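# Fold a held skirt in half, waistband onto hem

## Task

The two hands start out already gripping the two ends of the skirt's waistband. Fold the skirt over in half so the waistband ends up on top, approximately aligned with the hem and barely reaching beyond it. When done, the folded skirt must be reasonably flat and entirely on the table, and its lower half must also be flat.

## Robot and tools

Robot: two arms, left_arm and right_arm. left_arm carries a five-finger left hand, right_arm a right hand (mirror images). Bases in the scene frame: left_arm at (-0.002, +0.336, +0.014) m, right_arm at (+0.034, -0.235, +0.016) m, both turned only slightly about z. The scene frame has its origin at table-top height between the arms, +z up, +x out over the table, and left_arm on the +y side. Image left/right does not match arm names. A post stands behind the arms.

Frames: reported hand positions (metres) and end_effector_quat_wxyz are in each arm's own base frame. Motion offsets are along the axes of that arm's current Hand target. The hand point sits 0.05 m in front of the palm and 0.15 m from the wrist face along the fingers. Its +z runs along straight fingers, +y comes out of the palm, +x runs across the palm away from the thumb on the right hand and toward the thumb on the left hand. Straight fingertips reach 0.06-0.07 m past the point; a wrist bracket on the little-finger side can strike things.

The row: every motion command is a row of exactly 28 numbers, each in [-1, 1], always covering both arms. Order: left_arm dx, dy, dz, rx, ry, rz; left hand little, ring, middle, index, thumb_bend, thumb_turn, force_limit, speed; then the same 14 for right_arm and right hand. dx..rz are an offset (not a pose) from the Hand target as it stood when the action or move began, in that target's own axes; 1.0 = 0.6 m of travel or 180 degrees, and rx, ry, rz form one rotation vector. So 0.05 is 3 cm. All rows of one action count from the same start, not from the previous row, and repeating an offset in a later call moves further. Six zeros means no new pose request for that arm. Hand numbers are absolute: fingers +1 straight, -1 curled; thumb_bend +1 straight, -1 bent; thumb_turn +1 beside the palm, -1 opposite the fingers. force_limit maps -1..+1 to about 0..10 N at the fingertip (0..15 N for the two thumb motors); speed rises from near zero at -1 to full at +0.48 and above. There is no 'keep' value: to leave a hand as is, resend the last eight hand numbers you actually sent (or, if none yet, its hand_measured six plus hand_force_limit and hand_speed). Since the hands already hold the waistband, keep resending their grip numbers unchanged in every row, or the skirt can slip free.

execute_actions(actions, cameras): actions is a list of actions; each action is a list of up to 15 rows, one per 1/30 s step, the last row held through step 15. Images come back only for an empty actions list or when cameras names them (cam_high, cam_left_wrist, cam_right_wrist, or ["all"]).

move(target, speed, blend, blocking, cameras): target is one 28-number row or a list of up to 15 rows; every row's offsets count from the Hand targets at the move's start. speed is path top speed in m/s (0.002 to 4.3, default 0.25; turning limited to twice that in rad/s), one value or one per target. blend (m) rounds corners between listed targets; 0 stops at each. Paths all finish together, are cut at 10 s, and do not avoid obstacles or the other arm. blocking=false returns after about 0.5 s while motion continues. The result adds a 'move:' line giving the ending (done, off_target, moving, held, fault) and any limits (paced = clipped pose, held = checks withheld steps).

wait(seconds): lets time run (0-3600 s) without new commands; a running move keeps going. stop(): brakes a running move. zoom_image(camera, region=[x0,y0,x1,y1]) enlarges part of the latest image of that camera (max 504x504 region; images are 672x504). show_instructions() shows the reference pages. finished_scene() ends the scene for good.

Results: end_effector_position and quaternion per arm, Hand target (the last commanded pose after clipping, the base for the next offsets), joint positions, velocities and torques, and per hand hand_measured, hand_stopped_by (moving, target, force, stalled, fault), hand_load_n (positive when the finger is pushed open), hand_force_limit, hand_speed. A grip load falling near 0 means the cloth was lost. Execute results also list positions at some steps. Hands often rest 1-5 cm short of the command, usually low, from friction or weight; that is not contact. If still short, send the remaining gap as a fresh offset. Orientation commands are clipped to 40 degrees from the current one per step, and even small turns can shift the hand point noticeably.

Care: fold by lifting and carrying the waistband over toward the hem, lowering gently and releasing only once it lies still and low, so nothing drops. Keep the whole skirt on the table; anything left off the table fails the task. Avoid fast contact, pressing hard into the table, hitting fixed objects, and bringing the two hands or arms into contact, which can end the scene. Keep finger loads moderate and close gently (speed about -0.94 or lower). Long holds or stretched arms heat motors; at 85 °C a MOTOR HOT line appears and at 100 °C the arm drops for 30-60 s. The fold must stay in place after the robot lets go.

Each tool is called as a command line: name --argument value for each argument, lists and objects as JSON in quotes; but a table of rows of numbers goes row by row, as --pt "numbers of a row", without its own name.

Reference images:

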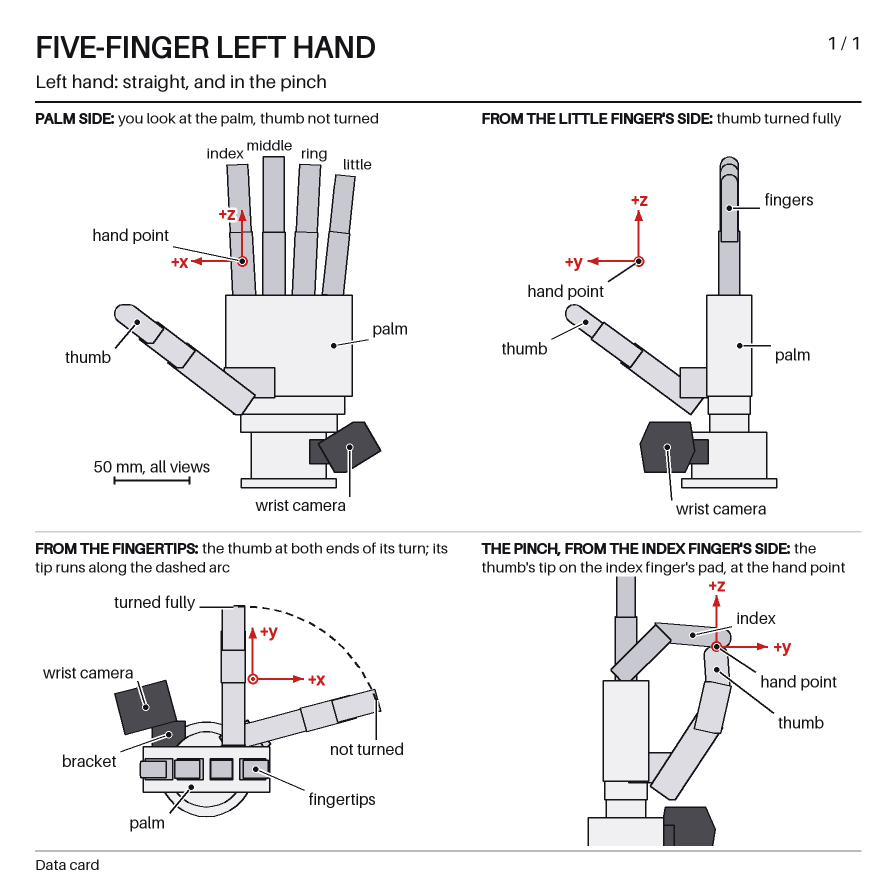

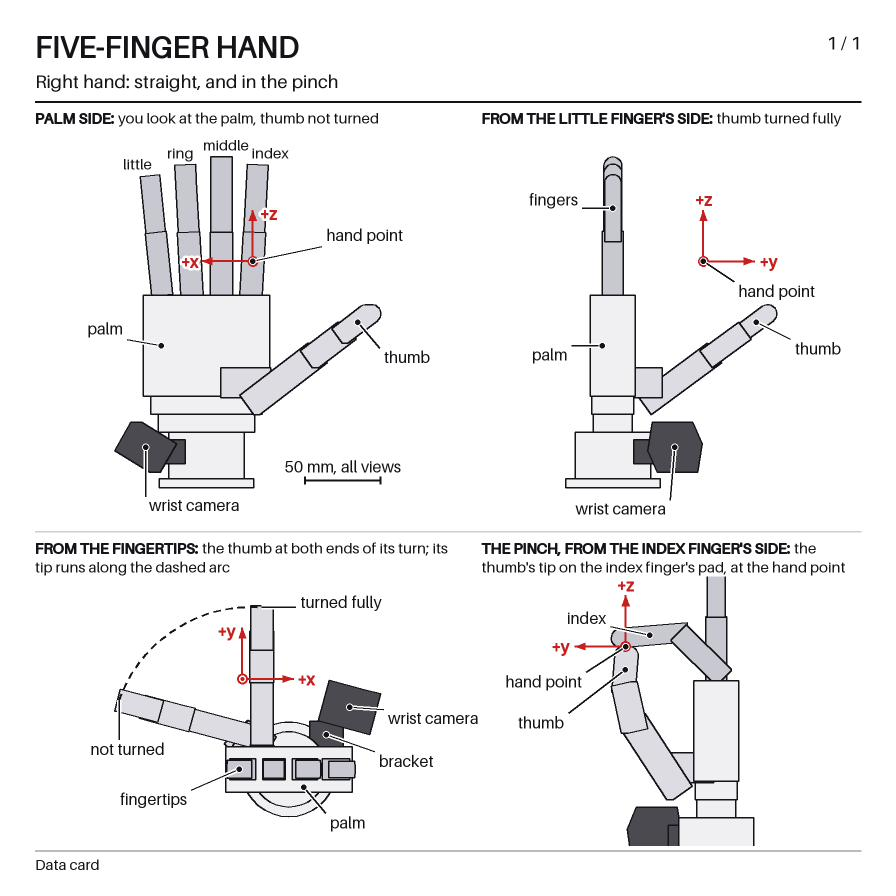

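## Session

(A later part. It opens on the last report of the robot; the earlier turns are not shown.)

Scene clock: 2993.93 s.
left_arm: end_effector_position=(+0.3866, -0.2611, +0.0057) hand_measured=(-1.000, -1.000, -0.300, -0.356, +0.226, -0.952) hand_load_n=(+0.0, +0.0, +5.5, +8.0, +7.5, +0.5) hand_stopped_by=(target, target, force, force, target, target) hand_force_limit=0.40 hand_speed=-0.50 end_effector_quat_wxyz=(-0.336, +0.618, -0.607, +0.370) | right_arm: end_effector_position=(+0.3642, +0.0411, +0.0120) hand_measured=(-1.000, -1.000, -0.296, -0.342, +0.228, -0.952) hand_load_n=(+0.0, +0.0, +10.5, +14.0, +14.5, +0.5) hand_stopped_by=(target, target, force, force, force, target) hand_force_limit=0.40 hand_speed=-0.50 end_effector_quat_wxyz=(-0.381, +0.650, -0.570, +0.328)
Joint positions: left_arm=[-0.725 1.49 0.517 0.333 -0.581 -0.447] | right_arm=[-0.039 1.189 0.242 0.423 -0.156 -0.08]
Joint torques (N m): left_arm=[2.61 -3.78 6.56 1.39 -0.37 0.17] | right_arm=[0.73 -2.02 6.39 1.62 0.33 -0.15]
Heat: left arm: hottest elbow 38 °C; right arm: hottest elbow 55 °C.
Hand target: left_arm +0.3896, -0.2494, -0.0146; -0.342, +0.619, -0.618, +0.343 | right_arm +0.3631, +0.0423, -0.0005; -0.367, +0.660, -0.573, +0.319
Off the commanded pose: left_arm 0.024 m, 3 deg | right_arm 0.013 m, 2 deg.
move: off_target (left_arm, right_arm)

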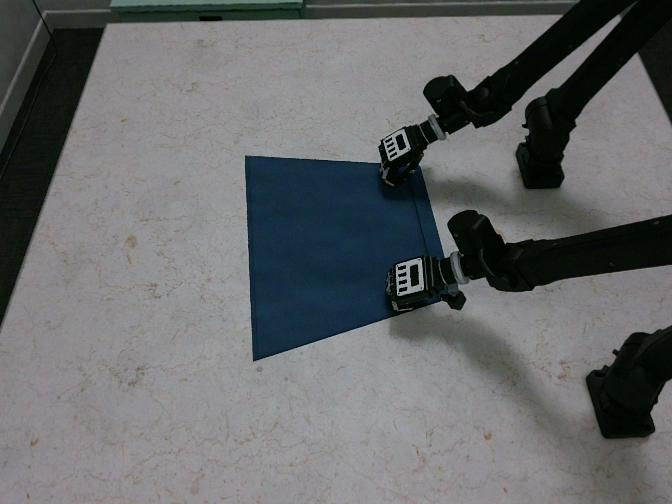

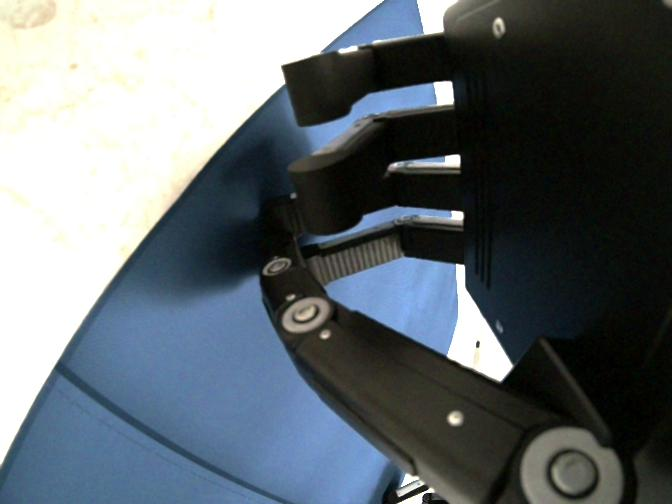

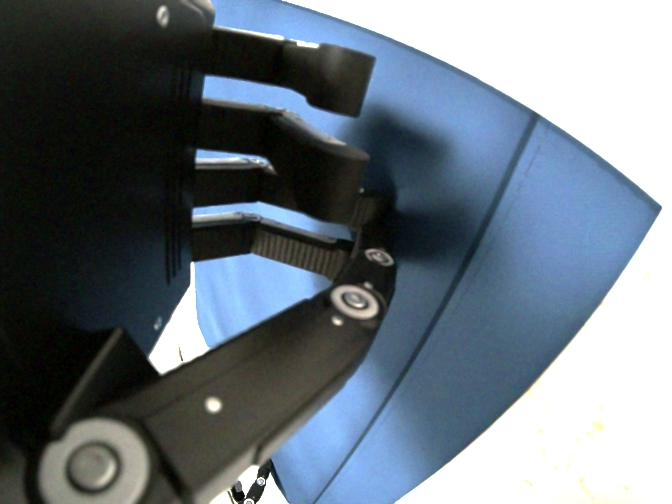

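move --pt "0 -0.0848 -0.053 0 0 0 -1.0 -1.0 0.2 0.2 0.5 -0.952 0.4 0.0 0 -0.0848 -0.053 0 0 0 -1.0 -1.0 0.2 0.2 0.5 -0.952 0.4 0.0" --pt "0.031 0.0023 -0.1923 0.0167 0 0 -1.0 -1.0 0.2 0.2 0.5 -0.952 0.4 0.0 0.0063 -0.0303 -0.1403 0.0167 0 0 -1.0 -1.0 0.2 0.2 0.5 -0.952 0.4 0.0" --pt "0.031 0.06 -0.15 0.0167 0 0 -1.0 -1.0 0.2 0.2 0.5 -0.952 0.4 0.0 0.0063 0.027 -0.105 0.0167 0 0 -1.0 -1.0 0.2 0.2 0.5 -0.952 0.4 0.0" --speed 0.12 --cameras '["all"]'

zoom_image --camera "cam_high" --region '[340, 120, 540, 320]'

Scene clock: 3030.07 s.
left_arm: end_effector_position=(+0.2972, -0.2705, +0.0118) hand_measured=(-1.000, -1.000, +0.200, +0.200, +0.500, -0.952) hand_load_n=(+0.0, +0.5, -0.5, +0.0, +0.0, +0.0) hand_stopped_by=(target, target, target, target, target, target) hand_force_limit=0.40 hand_speed=0.00 end_effector_quat_wxyz=(-0.360, +0.611, -0.604, +0.365) | right_arm: end_effector_position=(+0.3048, +0.0335, +0.0247) hand_measured=(-1.000, -1.000, +0.200, +0.200, +0.500, -0.952) hand_load_n=(+0.0, +0.0, +0.0, +0.0, +0.0, +0.0) hand_stopped_by=(target, target, target, target, target, target) hand_force_limit=0.40 hand_speed=0.00 end_effector_quat_wxyz=(-0.388, +0.651, -0.562, +0.332)
Joint positions: left_arm=[-0.994 1.346 0.415 0.151 -0.83 -0.642] | right_arm=[-0.106 0.828 0.12 0.195 -0.225 -0.121]
Joint torques (N m): left_arm=[0.79 -3.72 5.33 2.03 -0.28 -0.01] | right_arm=[-1.03 -0.62 6.22 2.58 -0.18 -0.12]
Heat: left arm: hottest elbow 39 °C; right arm: hottest elbow 57 °C.
Hand target: left_arm +0.2942, -0.2680, +0.0026; -0.358, +0.609, -0.609, +0.359 | right_arm +0.3022, +0.0298, +0.0188; -0.385, +0.650, -0.565, +0.333
Off the commanded pose: left_arm 0.010 m, 1 deg | right_arm 0.007 m, 1 deg.
move: done

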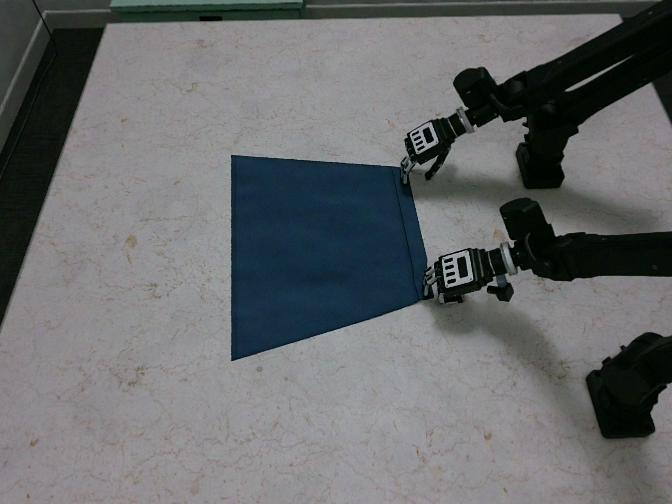

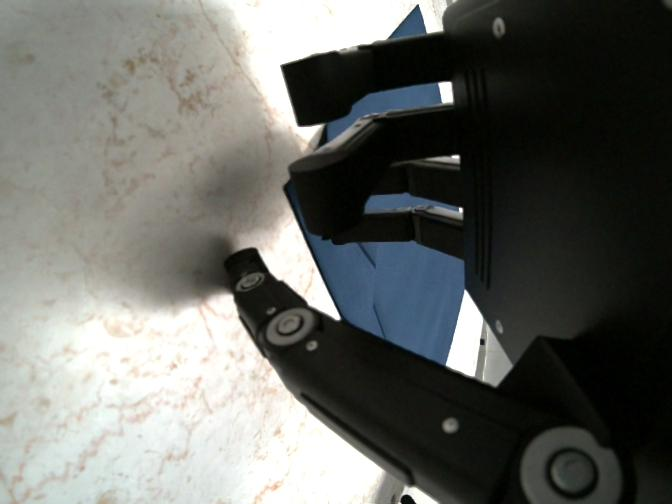

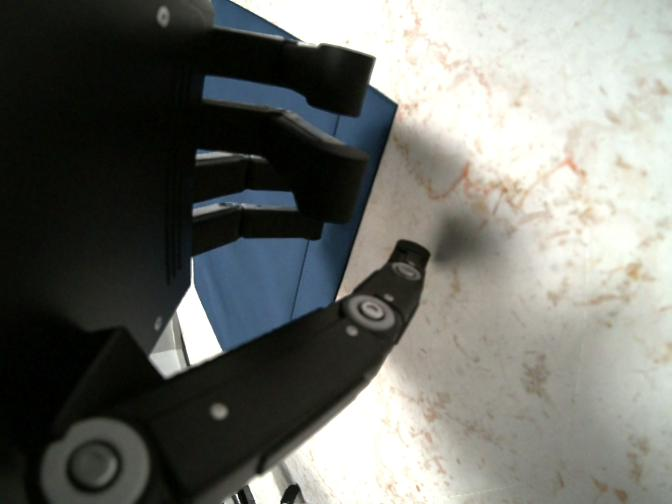

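Scaled by 2.520 from the camera's image (finer frame: 960x720).

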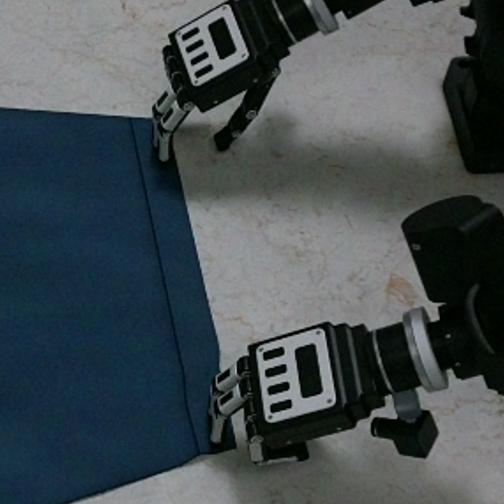

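move --pt "0 -0.0437 -0.0242 0 0 0 -1.0 -1.0 0.2 0.2 0.5 -0.952 0.4 0.0 0 -0.0437 -0.0242 0 0 0 -1.0 -1.0 0.2 0.2 0.5 -0.952 0.4 0.0" --pt "-0.0013 -0.072 0.0268 0 0 0 -1.0 -1.0 0.2 0.2 0.5 -0.952 0.4 0.0 0.0097 -0.0773 0.0365 0 0 0 -1.0 -1.0 0.2 0.2 0.5 -0.952 0.4 0.0" --pt "-0.0013 -0.0048 0.0603 0 0 0 -1.0 -1.0 0.2 0.2 0.5 -0.952 0.4 0.0 0.0088 -0.0012 0.071 0 0 0 -1.0 -1.0 0.2 0.2 0.5 -0.952 0.4 0.0" --speed 0.1 --cameras '["all"]'

zoom_image --camera "cam_high" --region '[340, 120, 540, 320]'

Scene clock: 3055.87 s.
left_arm: end_effector_position=(+0.3328, -0.2724, +0.0094) hand_measured=(-1.000, -1.000, +0.200, +0.200, +0.500, -0.952) hand_load_n=(+0.0, +0.0, -0.5, +0.0, +0.0, +0.0) hand_stopped_by=(target, target, target, target, target, target) hand_force_limit=0.40 hand_speed=0.00 end_effector_quat_wxyz=(-0.361, +0.612, -0.591, +0.382) | right_arm: end_effector_position=(+0.3535, +0.0254, +0.0181) hand_measured=(-1.000, -1.000, +0.200, +0.200, +0.500, -0.952) hand_load_n=(+0.0, +0.0, -2.0, +0.0, +0.0, +0.0) hand_stopped_by=(target, target, target, target, target, target) hand_force_limit=0.40 hand_speed=0.00 end_effector_quat_wxyz=(-0.394, +0.642, -0.555, +0.353)
Joint positions: left_arm=[-0.905 1.427 0.435 0.316 -0.772 -0.555] | right_arm=[-0.106 1.137 0.185 0.486 -0.21 -0.121]
Joint torques (N m): left_arm=[1.08 -2.84 5.39 1.33 0.19 0.03] | right_arm=[0.5 -1.96 4.16 2.04 -0.08 -0.01]
Heat: left arm: hottest elbow 39 °C; right arm: hottest elbow 56 °C.
Hand target: left_arm +0.3271, -0.2672, -0.0125; -0.358, +0.609, -0.609, +0.359 | right_arm +0.3403, +0.0298, -0.0009; -0.385, +0.650, -0.565, +0.334
Off the commanded pose: left_arm 0.023 m, 3 deg | right_arm 0.024 m, 3 deg.
move: off_target (left_arm, right_arm)

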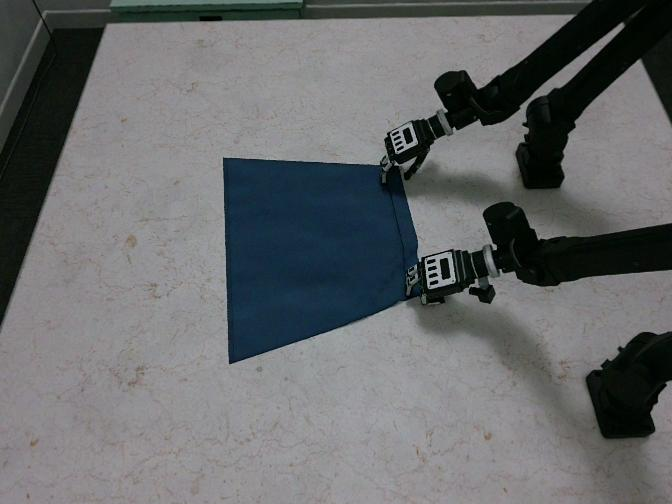

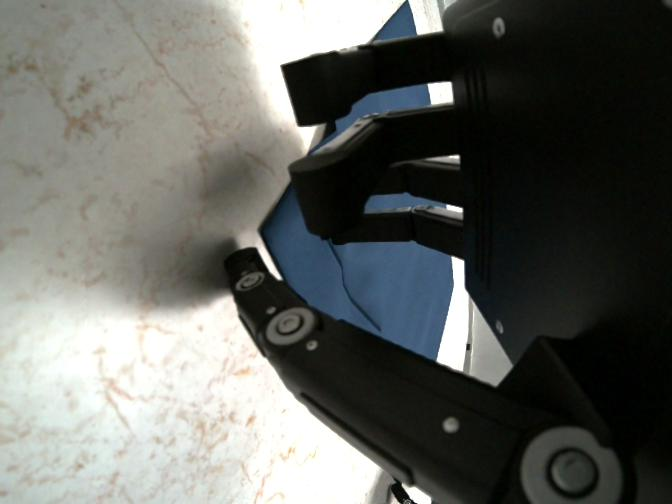

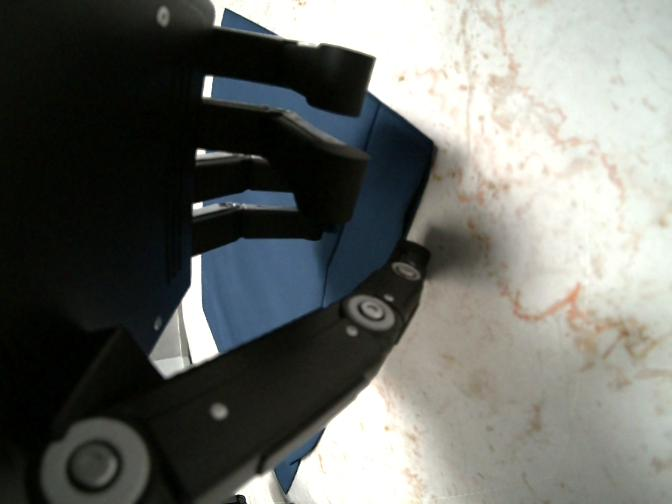

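Scaled by 2.520 from the camera's image (finer frame: 960x720).

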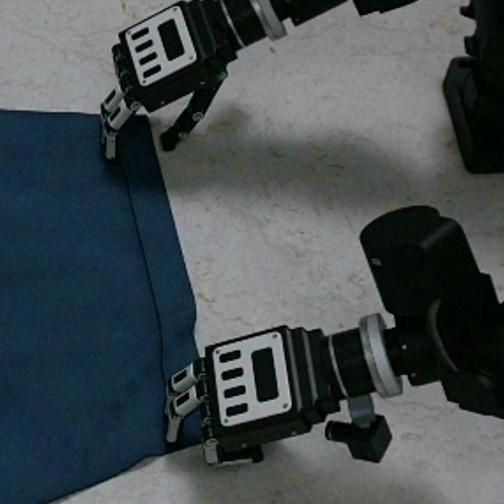

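move --target '[0,0,0,0,0,0,-1.0,-1.0,-0.34,-0.36,0.22,-0.952,0.4,-0.5,0,0,0,0,0,0,-1.0,-1.0,-0.34,-0.36,0.2,-0.952,0.4,-0.5]' --speed 0.08 --cameras '["all"]'

zoom_image --camera "cam_high" --region '[340, 120, 540, 320]'

Scene clock: 3065.10 s.
left_arm: end_effector_position=(+0.3328, -0.2726, +0.0053) hand_measured=(-1.000, -1.000, -0.300, -0.356, +0.226, -0.952) hand_load_n=(+0.0, +0.5, +7.0, +8.5, +7.0, +0.0) hand_stopped_by=(target, target, force, force, target, target) hand_force_limit=0.40 hand_speed=-0.50 end_effector_quat_wxyz=(-0.359, +0.613, -0.593, +0.380) | right_arm: end_effector_position=(+0.3507, +0.0257, +0.0127) hand_measured=(-1.000, -1.000, -0.294, -0.342, +0.228, -0.952) hand_load_n=(+0.0, +0.0, +12.5, +14.5, +14.5, +0.5) hand_stopped_by=(target, target, force, force, force, target) hand_force_limit=0.40 hand_speed=-0.50 end_effector_quat_wxyz=(-0.391, +0.644, -0.558, +0.348)
Joint positions: left_arm=[-0.903 1.44 0.435 0.324 -0.766 -0.556] | right_arm=[-0.106 1.152 0.181 0.491 -0.21 -0.121]
Joint torques (N m): left_arm=[0.91 -3.72 5.38 1.06 -0.05 0.04] | right_arm=[0.56 -2.84 4.37 1.99 -0.07 -0.01]
Heat: left arm: hottest elbow 39 °C; right arm: hottest elbow 56 °C.
Hand target: left_arm +0.3272, -0.2671, -0.0125; -0.358, +0.610, -0.609, +0.359 | right_arm +0.3402, +0.0298, -0.0011; -0.384, +0.650, -0.565, +0.333
Off the commanded pose: left_arm 0.019 m, 3 deg | right_arm 0.018 m, 2 deg.
move: done

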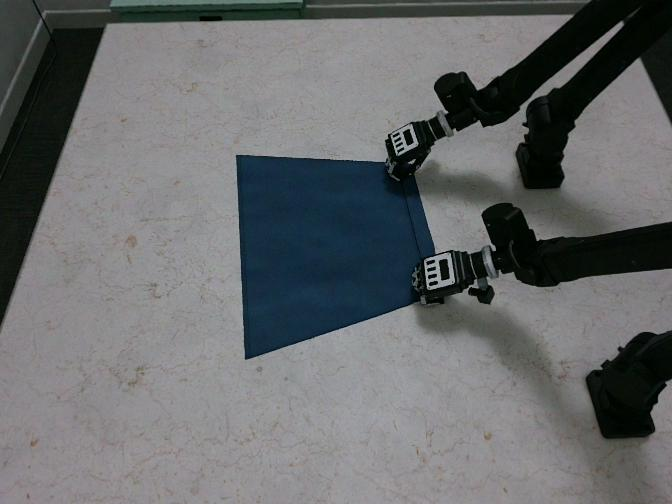

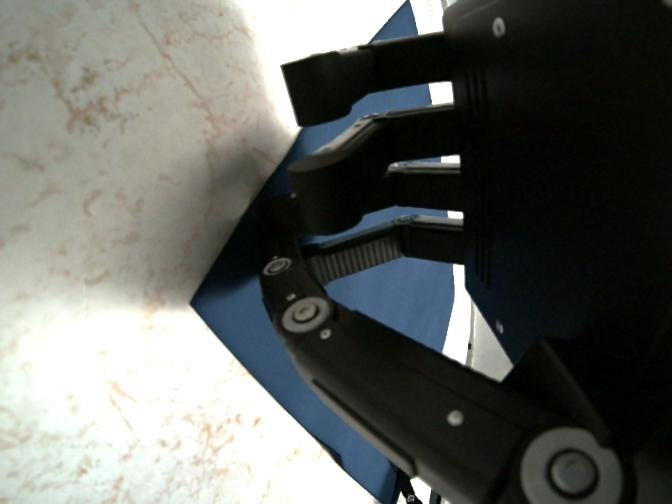

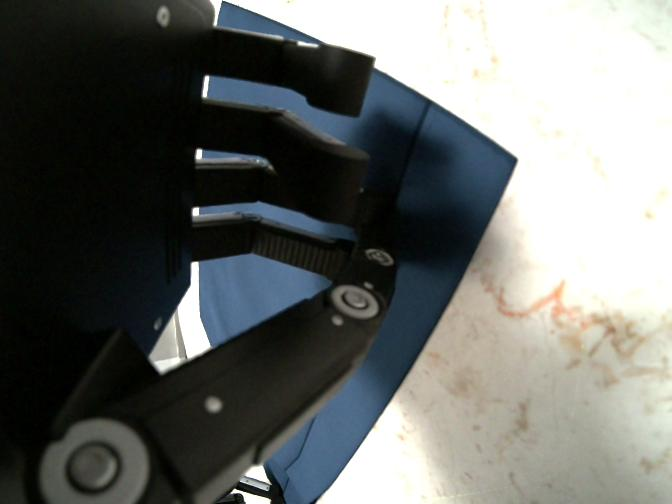

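Scaled by 2.520 from the camera's image (finer frame: 960x720).

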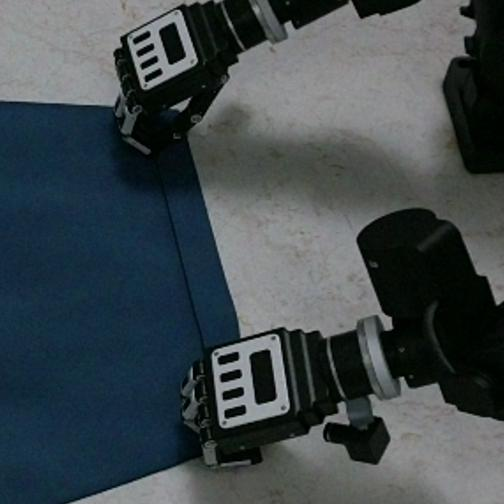

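move --pt "0 -0.0729 -0.0404 0 0 0 -1.0 -1.0 -0.34 -0.36 0.22 -0.952 0.4 -0.5 0 -0.1749 -0.097 0 0 0 -1.0 -1.0 -0.34 -0.36 0.2 -0.952 0.4 -0.5" --pt "0 -0.0729 -0.0404 0 0 0 -1.0 -1.0 0.2 0.2 0.5 -0.952 0.4 0.0 -0.356 -0.2762 0.1543 0 -0.3255 -0.1805 -1.0 -1.0 -0.34 -0.36 0.2 -0.952 0.4 -0.5" --pt "0 -0.0729 -0.0404 0 0 0 -1.0 -1.0 0.2 0.2 0.5 -0.952 0.4 0.0 -0.356 -0.1303 0.2352 0 -0.3255 -0.1805 -1.0 -1.0 -0.34 -0.36 0.2 -0.952 0.4 -0.5" --speed '[0.12,0.25,0.1]' --cameras '["all"]'

zoom_image --camera "cam_high" --region '[340, 120, 540, 320]'

Scene clock: 3138.60 s.
left_arm: end_effector_position=(+0.3155, -0.2536, +0.0194) hand_measured=(-1.000, -1.000, +0.200, +0.200, +0.500, -0.952) hand_load_n=(+0.0, -0.5, +0.0, +0.0, +0.0, +0.0) hand_stopped_by=(target, target, target, target, target, target) hand_force_limit=0.40 hand_speed=0.00 end_effector_quat_wxyz=(-0.360, +0.609, -0.618, +0.343) | right_arm: end_effector_position=(+0.4768, +0.2591, +0.0166) hand_measured=(-1.000, -1.000, -0.294, -0.342, +0.228, -0.952) hand_load_n=(+0.0, +0.0, +13.0, +14.5, +14.5, +0.5) hand_stopped_by=(target, target, force, force, force, target) hand_force_limit=0.40 hand_speed=-0.50 end_effector_quat_wxyz=(-0.507, +0.851, -0.114, +0.077)
Joint positions: left_arm=[-0.903 1.308 0.438 0.102 -0.756 -0.556] | right_arm=[0.241 1.765 0.97 -0.026 -0.868 -0.704]
Joint torques (N m): left_arm=[0.91 -5.83 9.69 1.13 -0.47 0.05] | right_arm=[0.85 -14.21 5.52 2.06 -0.39 -0.11]
Heat: left arm: hottest elbow 39 °C; right arm: hottest elbow 55 °C.
Hand target: left_arm +0.3272, -0.2672, +0.0376; -0.358, +0.610, -0.609, +0.359 | right_arm +0.4701, +0.2639, -0.0003; -0.504, +0.854, -0.111, +0.067
Off the commanded pose: left_arm 0.025 m, 2 deg | right_arm 0.019 m, 1 deg.
move: off_target (left_arm, right_arm); target 2's new numbers were sent with left_arm's hand 0.025 m and 2 deg from that target

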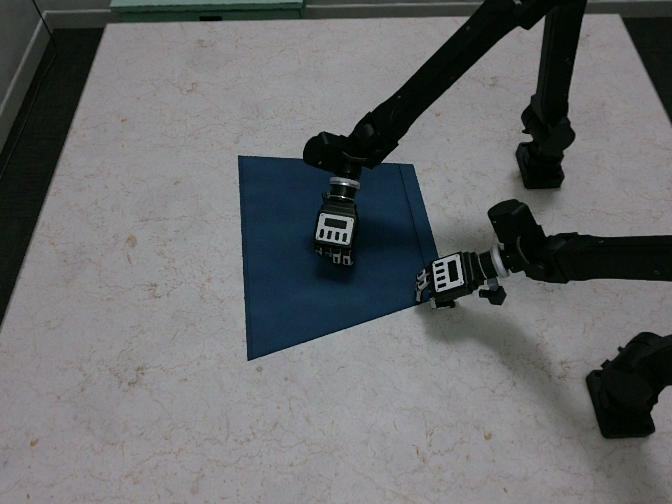

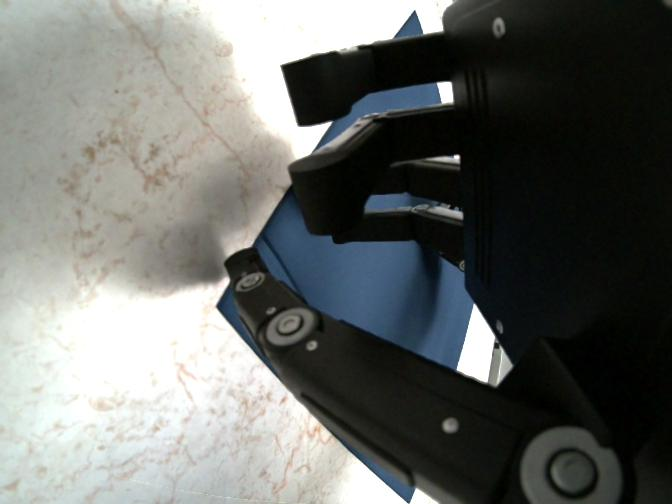

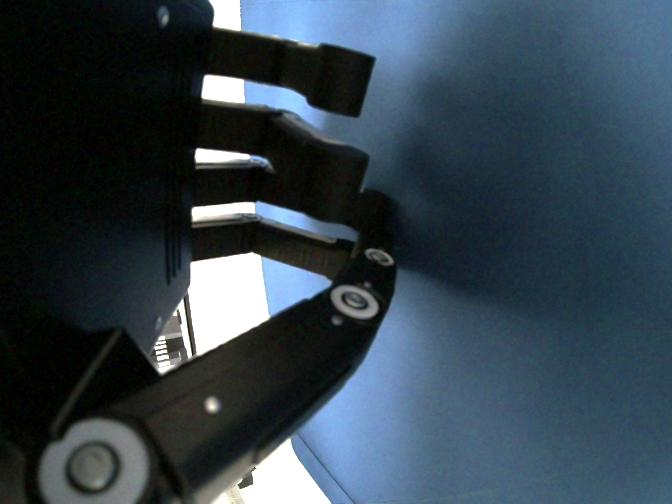

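Scaled by 2.520 from the camera's image (finer frame: 960x720).

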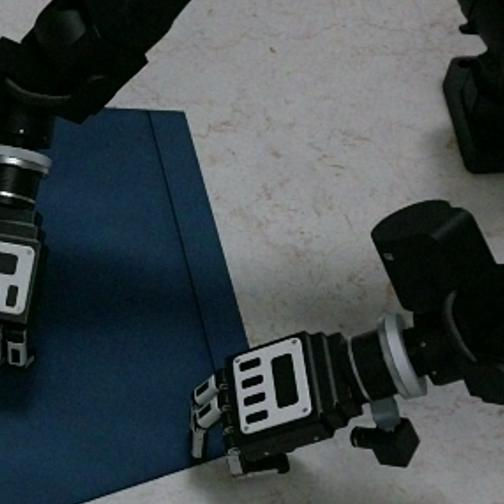

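wait --seconds 0.1 --cameras '["all"]'

Scene clock: 3176.23 s.
left_arm: end_effector_position=(+0.3155, -0.2536, +0.0194) hand_measured=(-1.000, -1.000, +0.200, +0.200, +0.500, -0.952) hand_load_n=(+0.0, +0.5, +0.0, +0.0, +0.0, +0.0) hand_stopped_by=(target, target, target, target, target, target) hand_force_limit=0.40 hand_speed=0.00 end_effector_quat_wxyz=(-0.360, +0.609, -0.618, +0.343) | right_arm: end_effector_position=(+0.4768, +0.2591, +0.0166) hand_measured=(-1.000, -1.000, -0.294, -0.342, +0.228, -0.952) hand_load_n=(+0.5, +0.0, +13.0, +14.5, +14.5, +0.5) hand_stopped_by=(target, target, force, force, force, target) hand_force_limit=0.40 hand_speed=-0.50 end_effector_quat_wxyz=(-0.507, +0.851, -0.114, +0.077)
Joint positions: left_arm=[-0.903 1.308 0.438 0.102 -0.756 -0.556] | right_arm=[0.241 1.765 0.97 -0.026 -0.868 -0.704]
Joint torques (N m): left_arm=[0.91 -5.89 9.68 1.14 -0.46 0.05] | right_arm=[0.85 -14.27 5.5 2.06 -0.39 -0.11]
Heat: left arm: hottest elbow 40 °C; right arm: hottest elbow 55 °C.
Hand target: left_arm +0.3272, -0.2672, +0.0376; -0.358, +0.610, -0.609, +0.359 | right_arm +0.4701, +0.2639, -0.0003; -0.504, +0.854, -0.111, +0.067
Off the commanded pose: left_arm 0.025 m, 2 deg | right_arm 0.019 m, 1 deg.
wait: 0.10 s; at rest from the start

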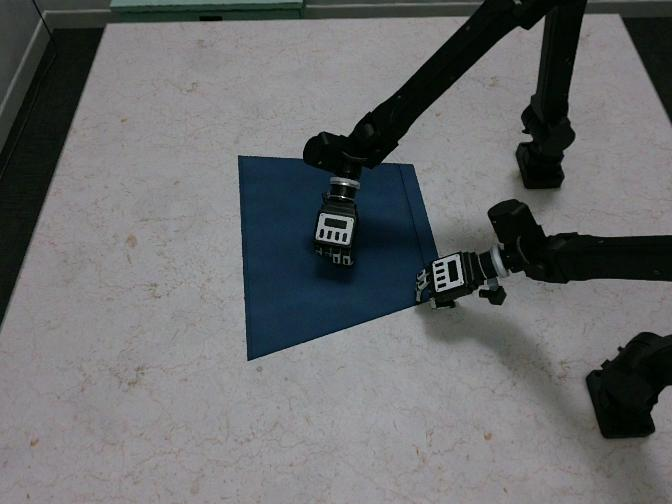

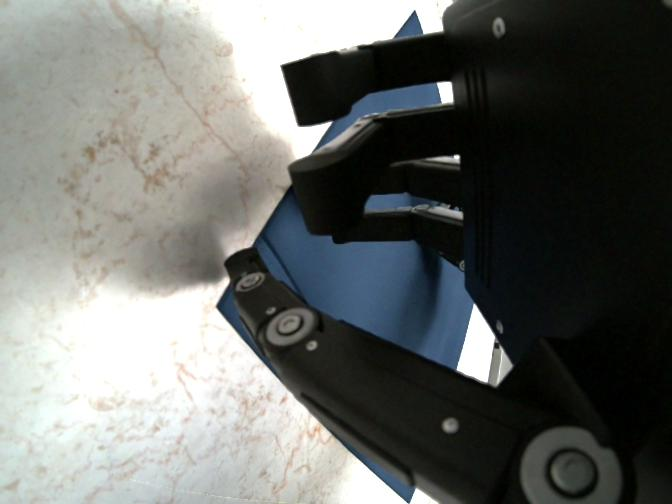

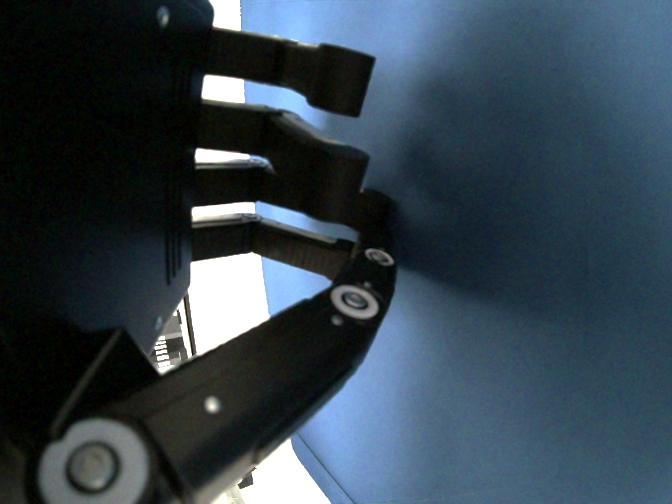

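move --pt "0 0.0729 0.0404 0 0 0 -1 -1 0.2 0.2 0.5 -0.952 0.4 0.0 0 0 0 0 0 0 -1 -1 -0.34 -0.36 0.2 -0.952 0.4 -0.5" --pt "0 0.0729 0.0404 0 0 0 -1 -1 -0.34 -0.36 0.22 -0.952 0.4 -0.5 0 0 0 0 0 0 -1 -1 -0.34 -0.36 0.2 -0.952 0.4 -0.5" --speed '[0.12,0.12]' --cameras '["all"]'

Scene clock: 3189.33 s.
left_arm: end_effector_position=(+0.3335, -0.2739, +0.0058) hand_measured=(-1.000, -1.000, -0.300, -0.356, +0.226, -0.952) hand_load_n=(+0.0, +0.0, +6.5, +8.5, +7.0, +0.0) hand_stopped_by=(target, target, force, force, target, target) hand_force_limit=0.40 hand_speed=-0.50 end_effector_quat_wxyz=(-0.358, +0.612, -0.593, +0.381) | right_arm: end_effector_position=(+0.4768, +0.2591, +0.0166) hand_measured=(-1.000, -1.000, -0.294, -0.342, +0.228, -0.952) hand_load_n=(+0.0, +0.0, +12.5, +14.5, +14.5, +0.5) hand_stopped_by=(target, target, force, force, force, target) hand_force_limit=0.40 hand_speed=-0.50 end_effector_quat_wxyz=(-0.507, +0.851, -0.114, +0.077)
Joint positions: left_arm=[-0.902 1.441 0.438 0.324 -0.763 -0.555] | right_arm=[0.241 1.765 0.97 -0.026 -0.868 -0.704]
Joint torques (N m): left_arm=[0.85 -3.84 5.16 1.09 -0.15 0.03] | right_arm=[0.91 -14.21 5.53 2.06 -0.39 -0.1]
Heat: left arm: hottest elbow 41 °C; right arm: hottest elbow 55 °C.
Hand target: left_arm +0.3272, -0.2673, -0.0123; -0.358, +0.610, -0.609, +0.359 | right_arm +0.4701, +0.2639, -0.0003; -0.504, +0.854, -0.111, +0.067
Off the commanded pose: left_arm 0.020 m, 3 deg | right_arm 0.019 m, 1 deg.
move: off_target (left_arm); target 2's new numbers were sent with left_arm's hand 0.024 m and 3 deg from that target

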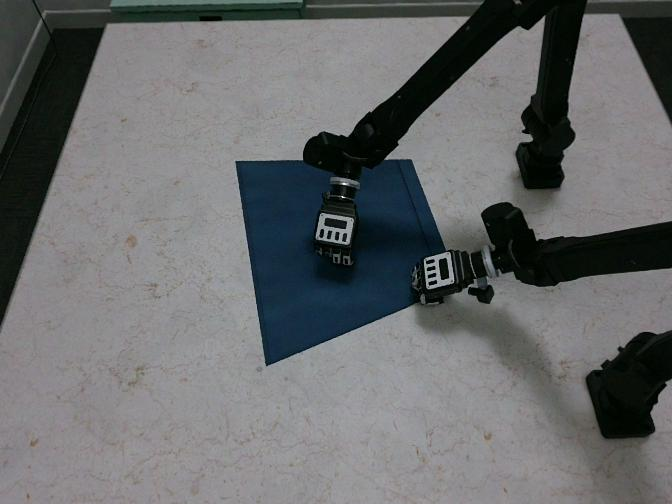

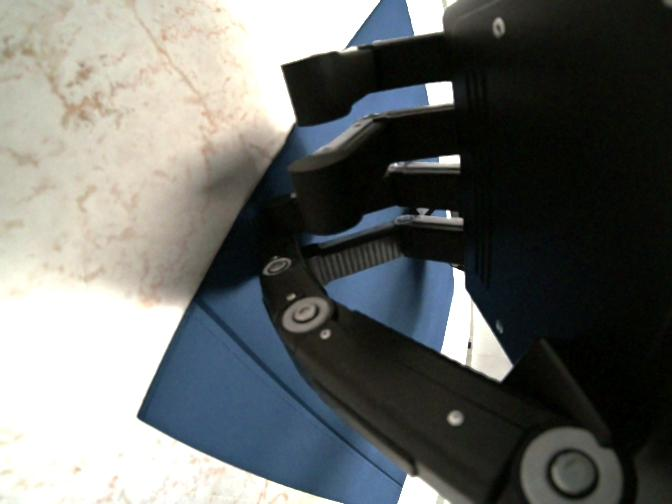

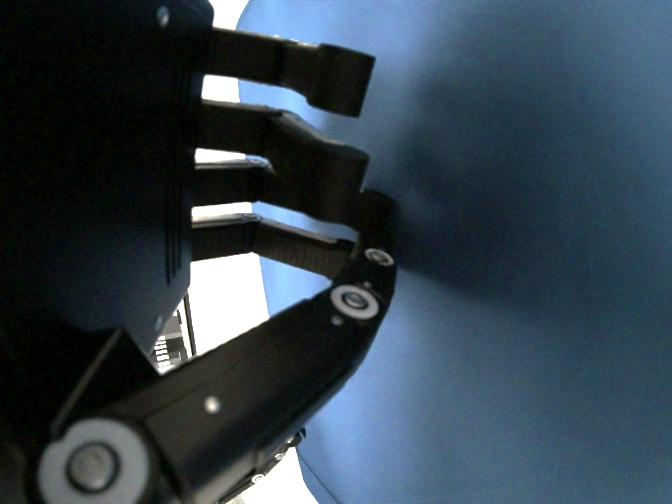

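zoom_image --camera "cam_high" --region '[330, 150, 530, 350]'

zoom_image --camera "cam_left_wrist" --region '[120, 140, 460, 480]'

Scaled by 2.520 from the camera's image (finer frame: 960x720).

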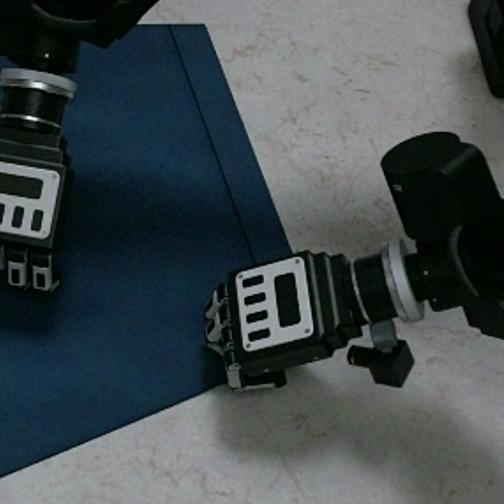

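Scaled by 1.482 from the camera's image (finer frame: 960x720).

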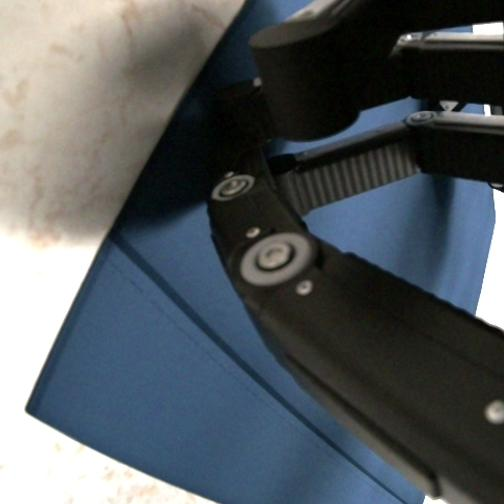

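move --pt "0 -0.0437 -0.0242 0 0 0 -1 -1 -0.34 -0.36 0.22 -0.952 0.4 -0.5 0 0 0 0 0 0 -1 -1 -0.34 -0.36 0.2 -0.952 0.4 -0.5" --pt "0.0145 -0.0553 -0.0720 0 -0.0486 -0.0269 -1 -1 0.2 0.2 0.5 -0.952 0.4 0.0 0 0 0 0 0 0 -1 -1 -0.34 -0.36 0.2 -0.952 0.4 -0.5" --pt "0.0145 0.0175 -0.0316 0 -0.0486 -0.0269 -1 -1 0.2 0.2 0.5 -0.952 0.4 0.0 0 0 0 0 0 0 -1 -1 -0.34 -0.36 0.2 -0.952 0.4 -0.5" --speed '[0.12,0.15,0.12]' --cameras '["all"]'

Scene clock: 3312.83 s.
left_arm: end_effector_position=(+0.3137, -0.2767, +0.0090) hand_measured=(-1.000, -1.000, +0.200, +0.200, +0.500, -0.952) hand_load_n=(+0.0, +0.0, +0.0, +0.0, -1.0, -1.0) hand_stopped_by=(target, target, target, target, target, target) hand_force_limit=0.40 hand_speed=0.00 end_effector_quat_wxyz=(-0.395, +0.663, -0.536, +0.342) | right_arm: end_effector_position=(+0.4768, +0.2591, +0.0166) hand_measured=(-1.000, -1.000, -0.294, -0.342, +0.228, -0.952) hand_load_n=(+0.0, +0.0, +12.5, +14.5, +14.0, +0.5) hand_stopped_by=(target, target, force, force, force, target) hand_force_limit=0.40 hand_speed=-0.50 end_effector_quat_wxyz=(-0.507, +0.851, -0.114, +0.077)
Joint positions: left_arm=[-1.023 1.447 0.525 -0.031 -0.979 -0.897] | right_arm=[0.241 1.765 0.97 -0.026 -0.868 -0.704]
Joint torques (N m): left_arm=[0.21 -3.31 5.16 1.48 0.29 -0.06] | right_arm=[0.85 -14.21 5.5 2.04 -0.38 -0.11]
Heat: left arm: hottest elbow 38 °C; right arm: hottest elbow 54 °C.
Hand target: left_arm +0.3055, -0.2758, -0.0124; -0.388, +0.660, -0.554, +0.326 | right_arm +0.4701, +0.2639, -0.0003; -0.504, +0.854, -0.111, +0.067
Off the commanded pose: left_arm 0.023 m, 3 deg | right_arm 0.019 m, 1 deg.
move: off_target (left_arm); target 2's new numbers were sent with left_arm's hand 0.024 m and 2 deg from that target

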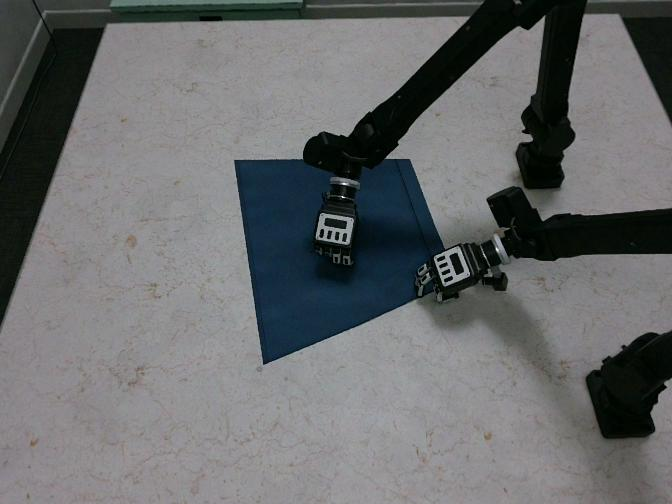

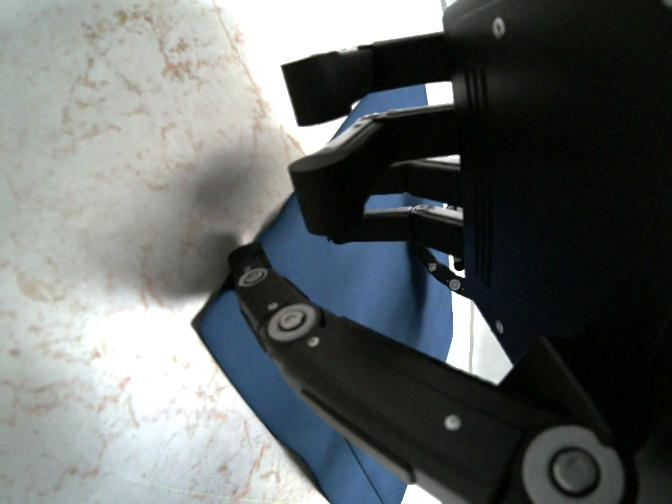

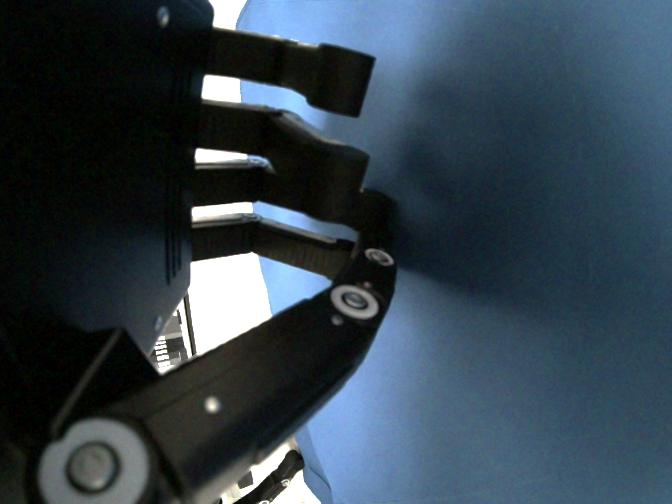

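zoom_image --camera "cam_left_wrist" --region '[140, 160, 420, 440]'

Scaled by 1.800 from the camera's image (finer frame: 960x720).

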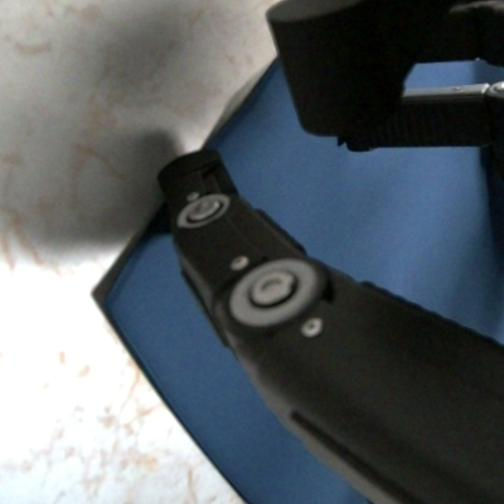

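move --pt "0 0.01 0.006 0 0 0 -1 -1 -0.28 -0.30 0.5 -0.952 0.4 -0.6 0 0 0 0 0 0 -1 -1 -0.34 -0.36 0.2 -0.952 0.4 -0.5" --cameras '["cam_high","cam_left_wrist"]'

Scene clock: 3323.97 s.
left_arm: end_effector_position=(+0.3178, -0.2831, +0.0100) hand_measured=(-1.000, -1.000, -0.280, -0.298, +0.500, -0.952) hand_load_n=(+0.0, +0.5, +1.0, +5.0, +1.0, -0.5) hand_stopped_by=(target, target, target, target, target, target) hand_force_limit=0.40 hand_speed=-0.60 end_effector_quat_wxyz=(-0.389, +0.667, -0.526, +0.356) | right_arm: end_effector_position=(+0.4768, +0.2591, +0.0166) hand_measured=(-1.000, -1.000, -0.294, -0.342, +0.228, -0.952) hand_load_n=(+0.0, +0.0, +13.0, +14.0, +14.0, +0.5) hand_stopped_by=(target, target, force, force, force, target) hand_force_limit=0.40 hand_speed=-0.50 end_effector_quat_wxyz=(-0.507, +0.851, -0.114, +0.077)
Joint positions: left_arm=[-1.023 1.46 0.525 0.013 -0.981 -0.905] | right_arm=[0.241 1.765 0.97 -0.026 -0.868 -0.704]
Joint torques (N m): left_arm=[0.32 -2.96 4.66 0.76 0.39 0.02] | right_arm=[0.85 -14.27 5.5 2.04 -0.4 -0.11]
Heat: left arm: hottest elbow 38 °C; right arm: hottest elbow 54 °C.
Hand target: left_arm +0.3057, -0.2757, -0.0195; -0.388, +0.660, -0.554, +0.326 | right_arm +0.4701, +0.2639, -0.0003; -0.504, +0.854, -0.111, +0.067
Off the commanded pose: left_arm 0.033 m, 5 deg | right_arm 0.019 m, 1 deg.
move: off_target (left_arm)

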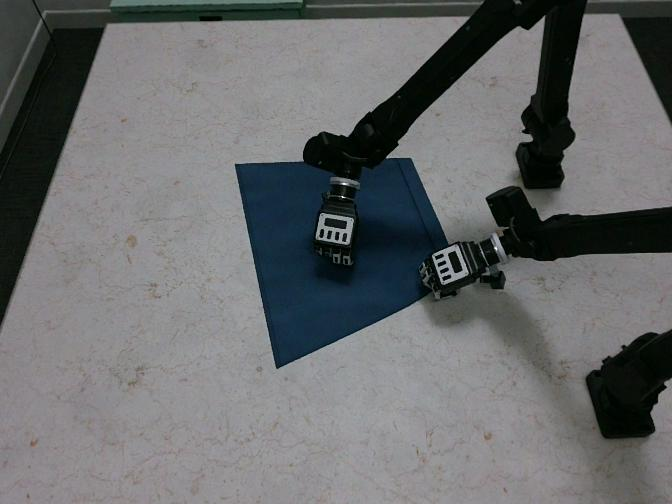

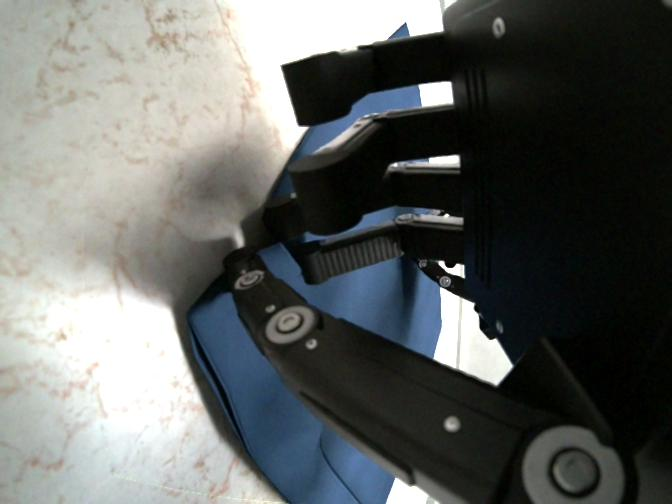

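zoom_image --camera "cam_left_wrist" --region '[160, 140, 440, 420]'

Scaled by 1.800 from the camera's image (finer frame: 960x720).

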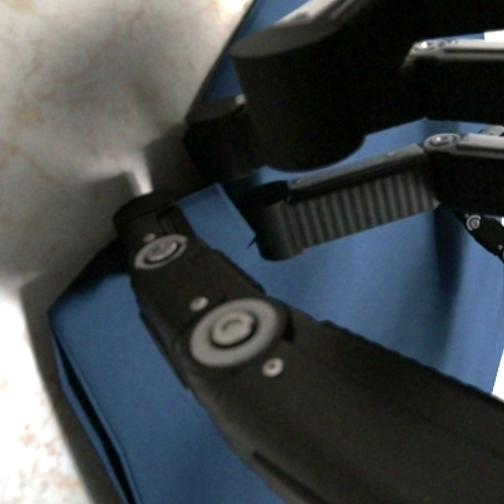

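move --pt "0 0 0 0 0 0 -1 -1 -0.34 -0.36 0.2 -0.952 0.4 -0.6 0 0 0 0 0 0 -1 -1 -0.34 -0.36 0.2 -0.952 0.4 -0.5" --cameras '["cam_high","cam_left_wrist"]'

Scene clock: 3336.47 s.
left_arm: end_effector_position=(+0.3170, -0.2839, +0.0086) hand_measured=(-1.000, -1.000, -0.340, -0.358, +0.396, -0.952) hand_load_n=(+0.0, +0.0, +2.5, +7.5, +10.5, +0.0) hand_stopped_by=(target, target, target, force, force, target) hand_force_limit=0.40 hand_speed=-0.60 end_effector_quat_wxyz=(-0.387, +0.668, -0.527, +0.355) | right_arm: end_effector_position=(+0.4768, +0.2591, +0.0166) hand_measured=(-1.000, -1.000, -0.294, -0.342, +0.228, -0.952) hand_load_n=(+0.0, +0.0, +13.0, +14.5, +14.0, +0.5) hand_stopped_by=(target, target, force, force, force, target) hand_force_limit=0.40 hand_speed=-0.50 end_effector_quat_wxyz=(-0.507, +0.851, -0.114, +0.077)
Joint positions: left_arm=[-1.023 1.462 0.525 0.013 -0.974 -0.907] | right_arm=[0.241 1.765 0.97 -0.026 -0.868 -0.704]
Joint torques (N m): left_arm=[0.32 -3.02 4.66 0.77 0.13 0.04] | right_arm=[0.91 -14.27 5.49 2.07 -0.39 -0.11]
Heat: left arm: hottest elbow 38 °C; right arm: hottest elbow 54 °C.
Hand target: left_arm +0.3057, -0.2757, -0.0195; -0.388, +0.660, -0.554, +0.326 | right_arm +0.4701, +0.2639, -0.0003; -0.504, +0.854, -0.111, +0.067
Off the commanded pose: left_arm 0.031 m, 5 deg | right_arm 0.019 m, 1 deg.
move: done

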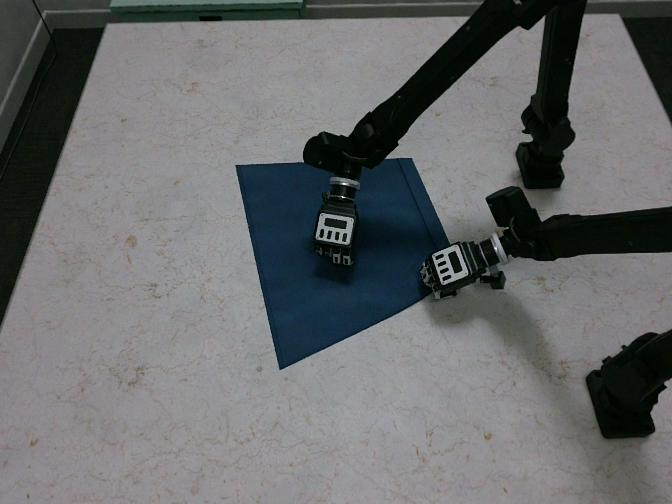

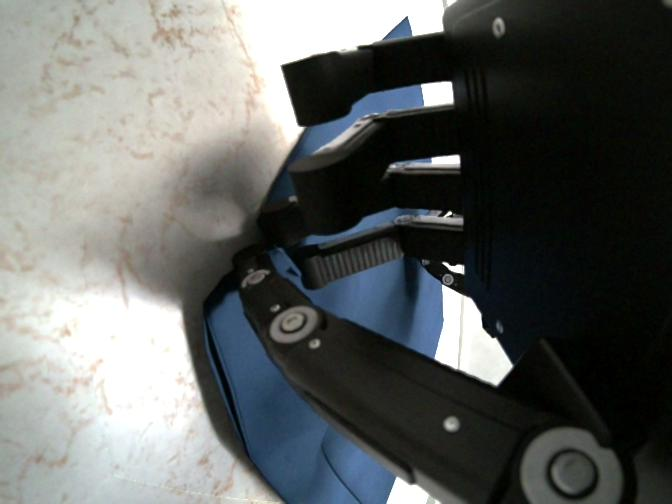

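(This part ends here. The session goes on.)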